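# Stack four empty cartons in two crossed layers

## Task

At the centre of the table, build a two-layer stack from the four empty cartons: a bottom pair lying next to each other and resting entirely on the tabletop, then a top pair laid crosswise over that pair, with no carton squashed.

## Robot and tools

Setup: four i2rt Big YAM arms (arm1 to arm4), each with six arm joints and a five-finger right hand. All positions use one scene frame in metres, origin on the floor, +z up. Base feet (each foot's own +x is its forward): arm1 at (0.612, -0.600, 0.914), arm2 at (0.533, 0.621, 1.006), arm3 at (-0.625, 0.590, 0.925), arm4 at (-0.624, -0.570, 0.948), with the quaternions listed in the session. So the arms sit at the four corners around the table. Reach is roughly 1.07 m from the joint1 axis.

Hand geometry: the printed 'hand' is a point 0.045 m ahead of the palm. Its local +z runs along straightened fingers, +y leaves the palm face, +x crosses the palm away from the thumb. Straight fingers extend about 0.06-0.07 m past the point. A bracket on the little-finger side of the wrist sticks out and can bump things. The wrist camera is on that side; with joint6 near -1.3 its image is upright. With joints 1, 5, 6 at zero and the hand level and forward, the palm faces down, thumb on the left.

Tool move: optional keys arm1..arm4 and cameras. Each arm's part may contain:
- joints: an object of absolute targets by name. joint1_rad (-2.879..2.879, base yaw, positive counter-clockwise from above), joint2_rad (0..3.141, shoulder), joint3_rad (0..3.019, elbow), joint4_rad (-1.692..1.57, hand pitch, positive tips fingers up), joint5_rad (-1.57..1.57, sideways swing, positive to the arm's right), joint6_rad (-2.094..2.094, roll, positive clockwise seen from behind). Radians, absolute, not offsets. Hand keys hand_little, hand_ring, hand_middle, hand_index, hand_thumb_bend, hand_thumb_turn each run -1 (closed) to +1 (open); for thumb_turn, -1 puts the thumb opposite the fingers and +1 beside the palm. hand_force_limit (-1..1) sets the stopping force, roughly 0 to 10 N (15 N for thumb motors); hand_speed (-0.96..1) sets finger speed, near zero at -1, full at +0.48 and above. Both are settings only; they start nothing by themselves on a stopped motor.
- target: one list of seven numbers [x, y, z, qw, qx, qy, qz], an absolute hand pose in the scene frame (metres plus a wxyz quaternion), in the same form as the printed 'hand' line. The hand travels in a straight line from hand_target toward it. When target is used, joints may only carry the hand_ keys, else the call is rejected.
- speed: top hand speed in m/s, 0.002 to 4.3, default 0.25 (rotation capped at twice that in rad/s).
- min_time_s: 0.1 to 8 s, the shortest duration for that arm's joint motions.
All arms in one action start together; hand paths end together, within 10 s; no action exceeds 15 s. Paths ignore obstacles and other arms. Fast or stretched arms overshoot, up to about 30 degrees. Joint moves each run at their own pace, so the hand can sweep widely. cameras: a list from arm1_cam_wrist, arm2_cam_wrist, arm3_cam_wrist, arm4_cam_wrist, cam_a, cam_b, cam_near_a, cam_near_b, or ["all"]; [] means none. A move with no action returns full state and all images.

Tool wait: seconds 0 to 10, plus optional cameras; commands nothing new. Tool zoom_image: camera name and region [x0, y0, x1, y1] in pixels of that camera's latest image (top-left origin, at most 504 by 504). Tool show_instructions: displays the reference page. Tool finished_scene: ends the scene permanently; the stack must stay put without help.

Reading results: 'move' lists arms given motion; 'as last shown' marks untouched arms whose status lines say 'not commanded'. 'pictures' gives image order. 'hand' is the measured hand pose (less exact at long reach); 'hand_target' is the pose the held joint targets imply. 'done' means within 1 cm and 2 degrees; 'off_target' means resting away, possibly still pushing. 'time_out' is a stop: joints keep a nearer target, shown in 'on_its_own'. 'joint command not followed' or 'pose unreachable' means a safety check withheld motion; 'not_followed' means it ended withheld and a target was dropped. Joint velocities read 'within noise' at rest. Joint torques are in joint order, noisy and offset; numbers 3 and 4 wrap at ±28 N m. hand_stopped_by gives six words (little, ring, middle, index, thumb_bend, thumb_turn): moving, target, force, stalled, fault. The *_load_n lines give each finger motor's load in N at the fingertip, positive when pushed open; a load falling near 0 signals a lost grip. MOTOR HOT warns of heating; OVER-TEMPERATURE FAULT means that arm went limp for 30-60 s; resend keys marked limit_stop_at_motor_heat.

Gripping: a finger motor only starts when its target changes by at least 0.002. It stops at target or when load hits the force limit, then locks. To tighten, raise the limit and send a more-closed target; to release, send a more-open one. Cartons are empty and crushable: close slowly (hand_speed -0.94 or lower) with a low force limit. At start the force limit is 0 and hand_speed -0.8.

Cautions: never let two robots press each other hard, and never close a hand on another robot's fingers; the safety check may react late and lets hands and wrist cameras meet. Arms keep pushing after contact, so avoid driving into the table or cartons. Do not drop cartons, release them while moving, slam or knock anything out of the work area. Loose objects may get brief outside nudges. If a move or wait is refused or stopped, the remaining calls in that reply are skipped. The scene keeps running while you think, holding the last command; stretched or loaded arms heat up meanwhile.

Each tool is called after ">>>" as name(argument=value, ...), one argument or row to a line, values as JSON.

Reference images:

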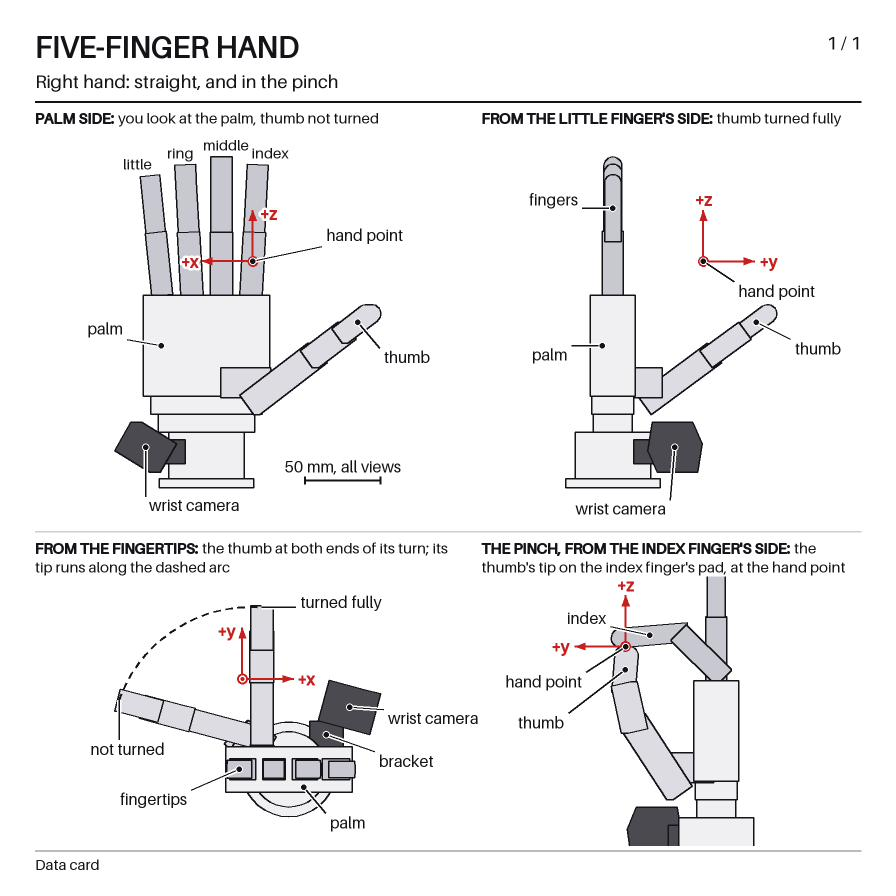

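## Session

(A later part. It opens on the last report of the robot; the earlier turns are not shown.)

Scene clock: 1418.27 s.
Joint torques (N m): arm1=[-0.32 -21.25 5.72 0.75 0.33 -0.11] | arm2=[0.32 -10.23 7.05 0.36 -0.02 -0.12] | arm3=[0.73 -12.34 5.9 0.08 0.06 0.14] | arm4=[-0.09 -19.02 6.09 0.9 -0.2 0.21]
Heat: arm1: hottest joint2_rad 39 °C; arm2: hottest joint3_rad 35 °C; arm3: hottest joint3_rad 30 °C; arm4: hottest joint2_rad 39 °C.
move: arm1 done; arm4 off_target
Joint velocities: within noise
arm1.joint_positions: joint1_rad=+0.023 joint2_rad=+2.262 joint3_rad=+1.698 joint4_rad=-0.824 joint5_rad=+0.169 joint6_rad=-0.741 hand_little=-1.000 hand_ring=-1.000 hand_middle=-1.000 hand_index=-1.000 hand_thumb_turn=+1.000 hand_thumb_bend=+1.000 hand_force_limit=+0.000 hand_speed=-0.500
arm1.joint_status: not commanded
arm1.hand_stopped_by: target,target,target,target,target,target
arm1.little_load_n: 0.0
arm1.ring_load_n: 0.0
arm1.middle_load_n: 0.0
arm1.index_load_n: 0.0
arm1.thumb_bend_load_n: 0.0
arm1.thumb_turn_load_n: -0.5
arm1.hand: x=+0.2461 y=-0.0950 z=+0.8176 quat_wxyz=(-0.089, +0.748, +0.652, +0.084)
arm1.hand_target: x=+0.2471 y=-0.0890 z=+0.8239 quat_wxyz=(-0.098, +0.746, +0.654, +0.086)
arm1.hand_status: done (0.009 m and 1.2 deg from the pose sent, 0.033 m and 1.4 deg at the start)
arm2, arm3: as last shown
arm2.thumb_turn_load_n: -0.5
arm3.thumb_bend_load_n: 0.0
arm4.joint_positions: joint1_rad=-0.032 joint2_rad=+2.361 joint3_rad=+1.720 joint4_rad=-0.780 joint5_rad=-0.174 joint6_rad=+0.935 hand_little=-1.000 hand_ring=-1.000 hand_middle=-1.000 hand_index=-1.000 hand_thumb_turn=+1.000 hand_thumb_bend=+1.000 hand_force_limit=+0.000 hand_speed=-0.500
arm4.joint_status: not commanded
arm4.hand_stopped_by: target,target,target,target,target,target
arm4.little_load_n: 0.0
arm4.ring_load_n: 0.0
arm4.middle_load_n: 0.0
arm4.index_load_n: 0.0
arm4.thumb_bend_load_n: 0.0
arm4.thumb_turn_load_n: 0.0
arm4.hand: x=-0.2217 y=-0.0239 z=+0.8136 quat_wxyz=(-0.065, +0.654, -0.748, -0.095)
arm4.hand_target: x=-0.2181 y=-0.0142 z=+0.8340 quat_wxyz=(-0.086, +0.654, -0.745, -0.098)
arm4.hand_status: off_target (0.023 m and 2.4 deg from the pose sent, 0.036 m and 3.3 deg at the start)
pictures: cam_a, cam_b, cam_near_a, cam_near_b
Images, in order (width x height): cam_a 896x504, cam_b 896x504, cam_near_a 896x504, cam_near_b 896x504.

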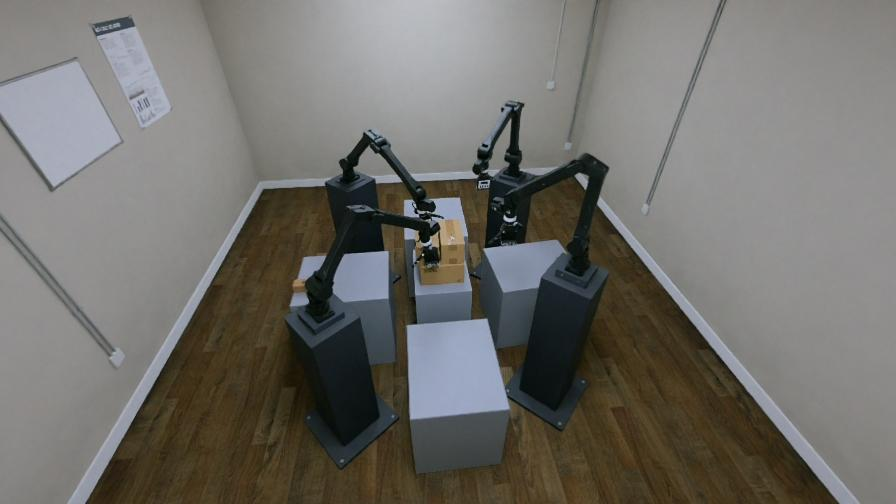

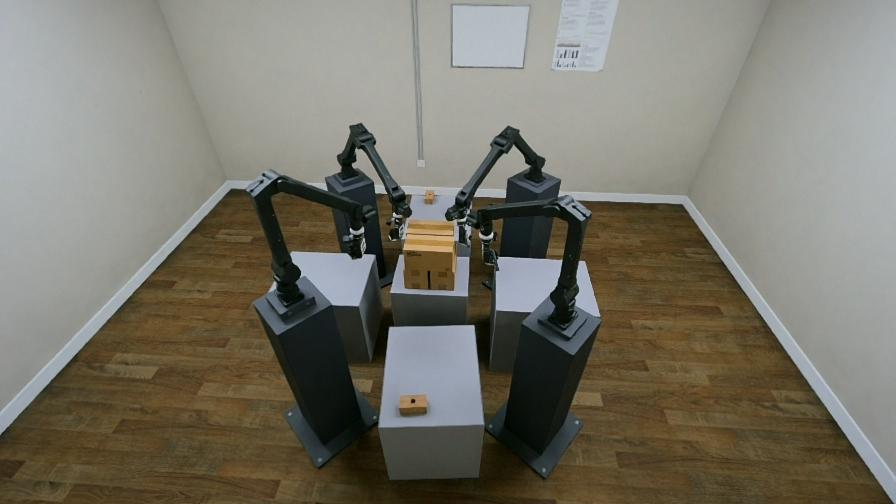

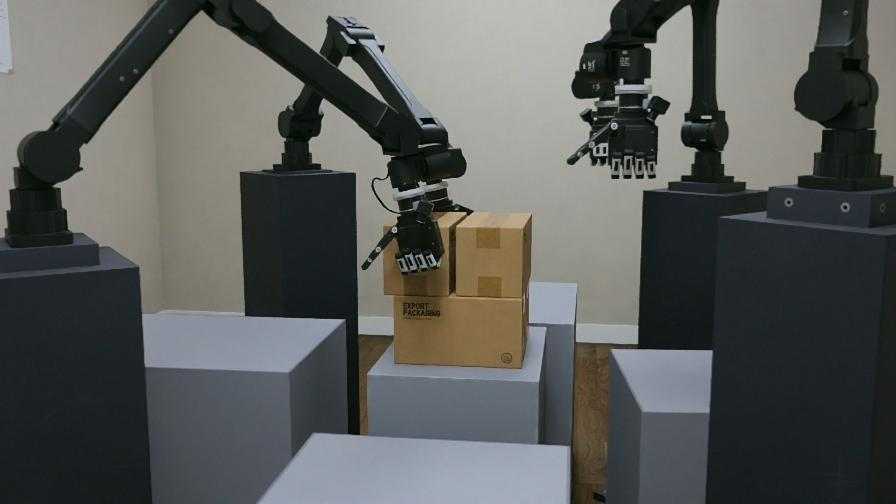

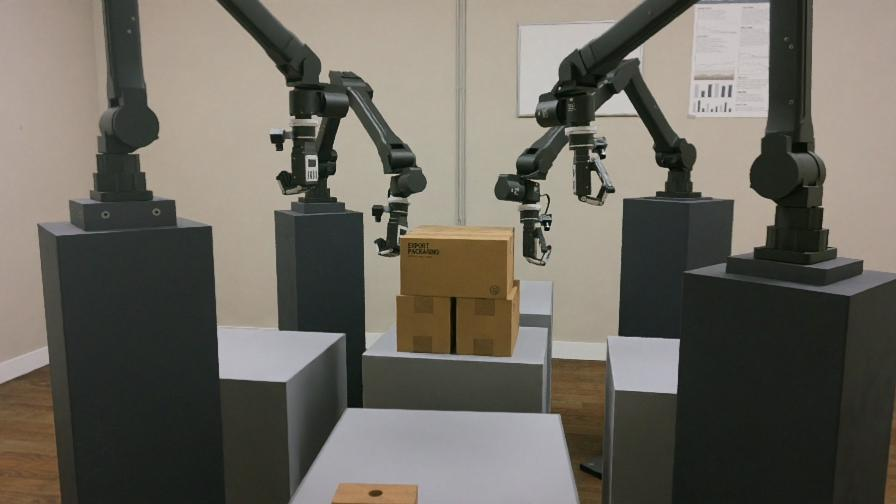

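>>> move(
  arm1={"target": [0.31, -0.12, 0.86, -0.0981, 0.7453, 0.6536, 0.0860], "speed": 0.12},
  arm4={"target": [-0.29, -0.05, 0.86, -0.0860, 0.6536, -0.7453, -0.0981], "speed": 0.12},
)

>>> move(
  arm1={"target": [0.38, -0.32, 1.0, 0, 0.7071, 0.7071, 0], "speed": 0.25},
  arm4={"target": [-0.38, -0.30, 1.0, 0, 0.7071, -0.7071, 0], "speed": 0.25},
  cameras=["cam_a", "cam_near_a", "cam_near_b", "cam_b"],
)

>>> zoom_image(
  camera="cam_near_b",
  region=[350, 160, 560, 370],
)

>>> zoom_image(
  camera="cam_near_a",
  region=[360, 150, 600, 390],
)

>>> zoom_image(
  camera="cam_a",
  region=[400, 200, 500, 300],
)

>>> zoom_image(
  camera="cam_b",
  region=[380, 200, 480, 300],
)

Scene clock: 1430.90 s.
Joint torques (N m): arm1=[-0.44 -18.26 5.59 0.76 0.19 -0.13] | arm2=[0.32 -10.23 7.04 0.36 -0.02 -0.12] | arm3=[0.67 -12.28 5.97 0.1 0.06 0.14] | arm4=[0.03 -15.91 5.72 0.9 -0.07 0.19]
Heat: arm1: hottest joint2_rad 38 °C; arm2: hottest joint3_rad 35 °C; arm3: hottest joint3_rad 30 °C; arm4: hottest joint2_rad 39 °C.
move: arm1 done; arm4 off_target
Joint velocities: within noise
arm1.joint_positions: joint1_rad=-0.025 joint2_rad=+2.062 joint3_rad=+1.455 joint4_rad=-0.767 joint5_rad=+0.163 joint6_rad=-0.788 hand_little=-1.000 hand_ring=-1.000 hand_middle=-1.000 hand_index=-1.000 hand_thumb_turn=+1.000 hand_thumb_bend=+1.000 hand_force_limit=+0.000 hand_speed=-0.500
arm1.joint_status: not commanded
arm1.hand_stopped_by: target,target,target,target,target,target
arm1.little_load_n: 0.0
arm1.ring_load_n: 0.0
arm1.middle_load_n: 0.0
arm1.index_load_n: 0.0
arm1.thumb_bend_load_n: 0.0
arm1.thumb_turn_load_n: 0.0
arm1.hand: x=+0.3086 y=-0.1239 z=+0.8579 quat_wxyz=(-0.092, +0.748, +0.651, +0.086)
arm1.hand_target: x=+0.3101 y=-0.1200 z=+0.8600 quat_wxyz=(-0.098, +0.746, +0.654, +0.086)
arm1.hand_status: done (0.005 m and 0.8 deg from the pose sent, 0.081 m and 1.1 deg at the start)
arm2, arm3: as last shown
arm2.thumb_turn_load_n: 0.0
arm3.thumb_turn_load_n: 0.5
arm4.joint_positions: joint1_rad=+0.014 joint2_rad=+2.152 joint3_rad=+1.414 joint4_rad=-0.668 joint5_rad=-0.168 joint6_rad=+0.980 hand_little=-1.000 hand_ring=-1.000 hand_middle=-1.000 hand_index=-1.000 hand_thumb_turn=+1.000 hand_thumb_bend=+1.000 hand_force_limit=+0.000 hand_speed=-0.500
arm4.joint_status: not commanded
arm4.hand_stopped_by: target,target,target,target,target,target
arm4.little_load_n: 0.0
arm4.ring_load_n: 0.0
arm4.middle_load_n: 0.0
arm4.index_load_n: 0.0
arm4.thumb_bend_load_n: 0.0
arm4.thumb_turn_load_n: 0.0
arm4.hand: x=-0.2929 y=-0.0570 z=+0.8469 quat_wxyz=(-0.069, +0.655, -0.747, -0.097)
arm4.hand_target: x=-0.2901 y=-0.0500 z=+0.8601 quat_wxyz=(-0.086, +0.654, -0.745, -0.098)
arm4.hand_status: off_target (0.015 m and 2.0 deg from the pose sent, 0.087 m and 2.4 deg at the start)
pictures: none

Scene clock: 1432.90 s.
Joint torques (N m): arm1=[0.21 -10.64 6.12 -0.25 0.09 -0.09] | arm2=[0.32 -10.17 7.04 0.36 -0.02 -0.12] | arm3=[0.67 -12.34 5.97 0.09 0.06 0.14] | arm4=[-0.79 -7.53 6.43 -0.47 0.05 0.05]
Heat: arm1: hottest joint2_rad 38 °C; arm2: hottest joint3_rad 35 °C; arm3: hottest joint3_rad 30 °C; arm4: hottest joint2_rad 39 °C.
move: arm1 done; arm4 done
Joint velocities: within noise
arm1.joint_positions: joint1_rad=+0.065 joint2_rad=+1.536 joint3_rad=+1.120 joint4_rad=-1.138 joint5_rad=+0.004 joint6_rad=-0.803 hand_little=-1.000 hand_ring=-1.000 hand_middle=-1.000 hand_index=-1.000 hand_thumb_turn=+1.000 hand_thumb_bend=+1.000 hand_force_limit=+0.000 hand_speed=-0.500
arm1.joint_status: not commanded
arm1.hand_stopped_by: target,target,target,target,target,target
arm1.little_load_n: 0.0
arm1.ring_load_n: 0.0
arm1.middle_load_n: 0.0
arm1.index_load_n: 0.5
arm1.thumb_bend_load_n: 0.0
arm1.thumb_turn_load_n: 0.0
arm1.hand: x=+0.3791 y=-0.3158 z=+1.0015 quat_wxyz=(-0.008, +0.713, +0.701, +0.001)
arm1.hand_target: x=+0.3801 y=-0.3200 z=+1.0000 quat_wxyz=(+0.000, +0.707, +0.707, +0.000)
arm1.hand_status: done (0.005 m and 1.4 deg from the pose sent, 0.252 m and 16.5 deg at the start)
arm2, arm3: as last shown
arm3.thumb_turn_load_n: 0.0
arm4.joint_positions: joint1_rad=-0.143 joint2_rad=+1.483 joint3_rad=+0.959 joint4_rad=-1.028 joint5_rad=+0.006 joint6_rad=+0.681 hand_little=-1.000 hand_ring=-1.000 hand_middle=-1.000 hand_index=-1.000 hand_thumb_turn=+1.000 hand_thumb_bend=+1.000 hand_force_limit=+0.000 hand_speed=-0.500
arm4.joint_status: not commanded
arm4.hand_stopped_by: target,target,target,target,target,target
arm4.little_load_n: 0.0
arm4.ring_load_n: 0.0
arm4.middle_load_n: 0.0
arm4.index_load_n: 0.0
arm4.thumb_bend_load_n: 0.0
arm4.thumb_turn_load_n: 0.0
arm4.hand: x=-0.3770 y=-0.2949 z=+1.0002 quat_wxyz=(-0.007, +0.706, -0.708, +0.000)
arm4.hand_target: x=-0.3800 y=-0.3000 z=+1.0000 quat_wxyz=(+0.000, +0.707, -0.707, +0.000)
arm4.hand_status: done (0.006 m and 0.8 deg from the pose sent, 0.300 m and 15.6 deg at the start)
pictures: cam_a, cam_b, cam_near_a, cam_near_b
Images, in order (width x height): cam_a 896x504, cam_b 896x504, cam_near_a 896x504, cam_near_b 896x504.

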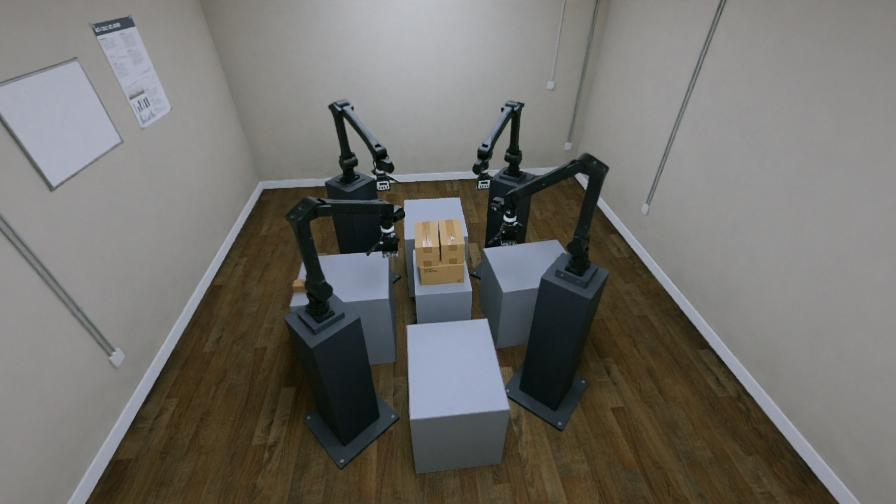

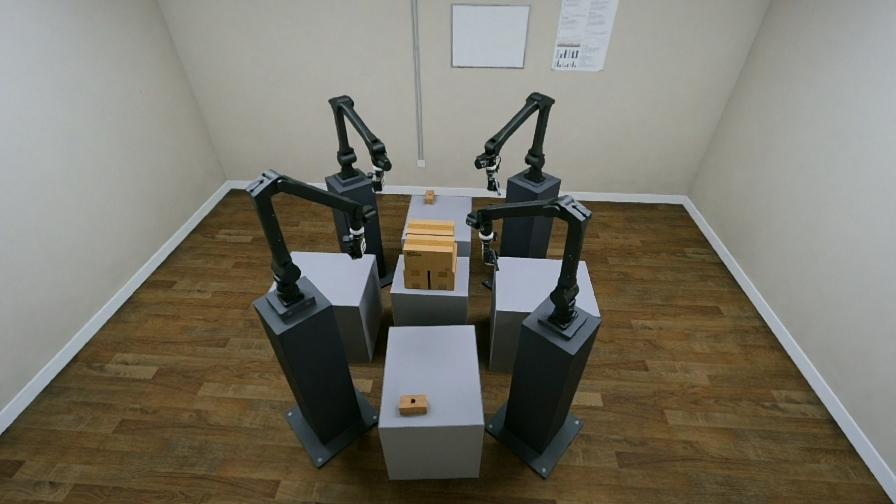

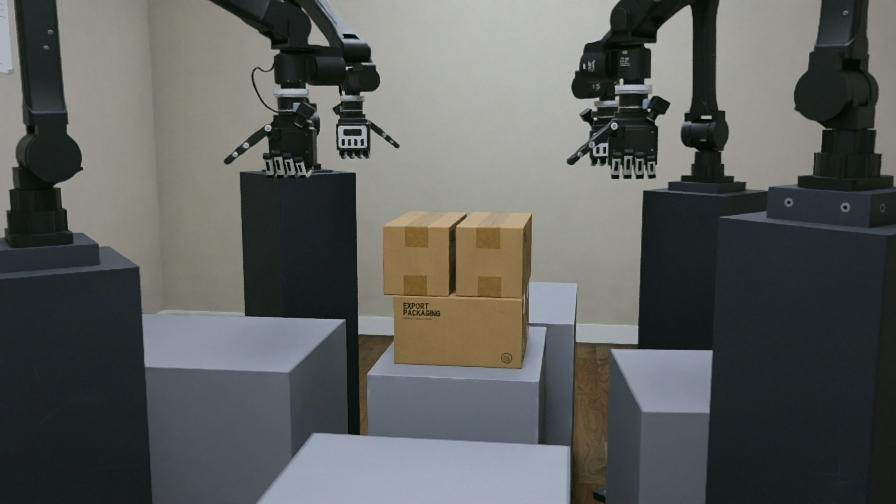

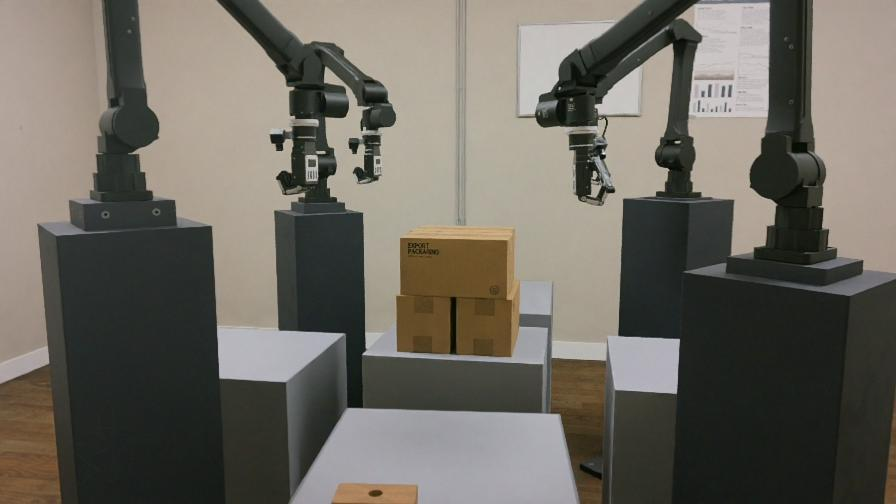

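Scaled by 2.400.

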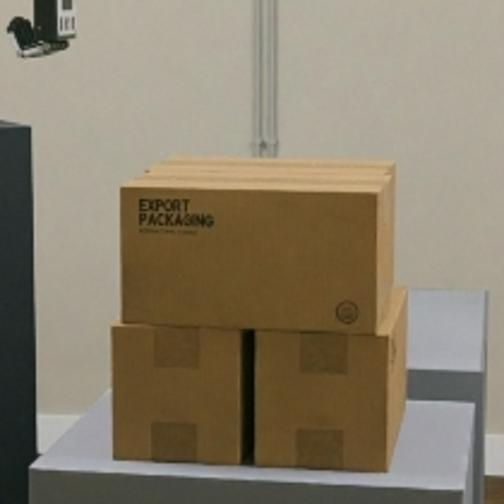

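Scaled by 2.100.

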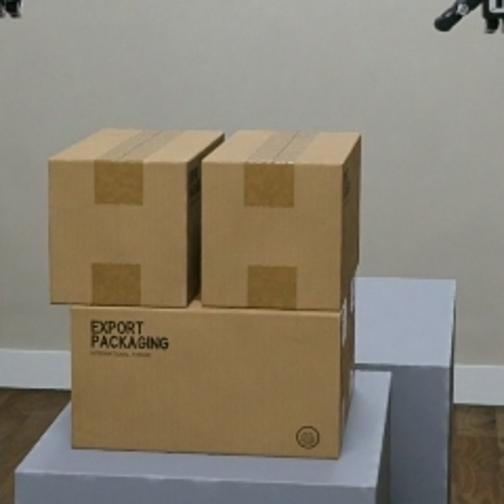

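Scaled by 5.040.

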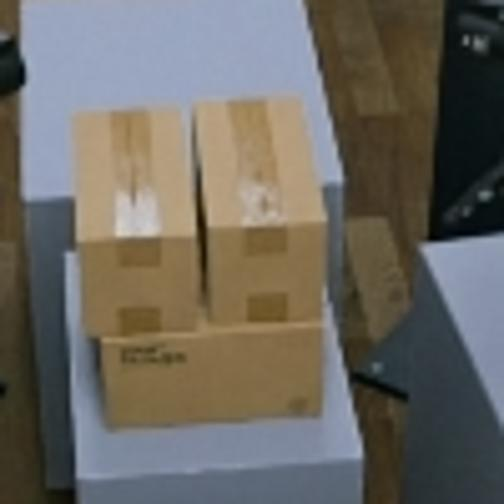

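Scaled by 5.040.

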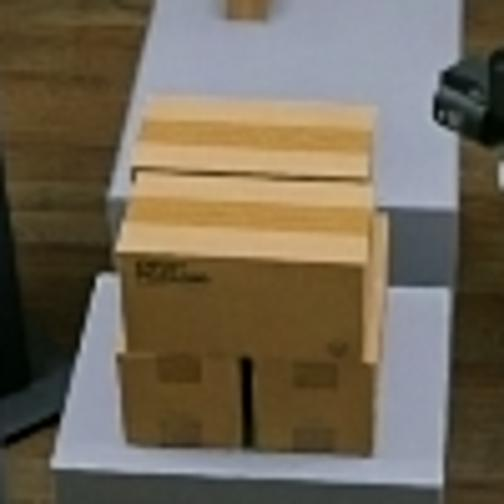

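>>> finished_scene(
)

The scene is finished: the task was done.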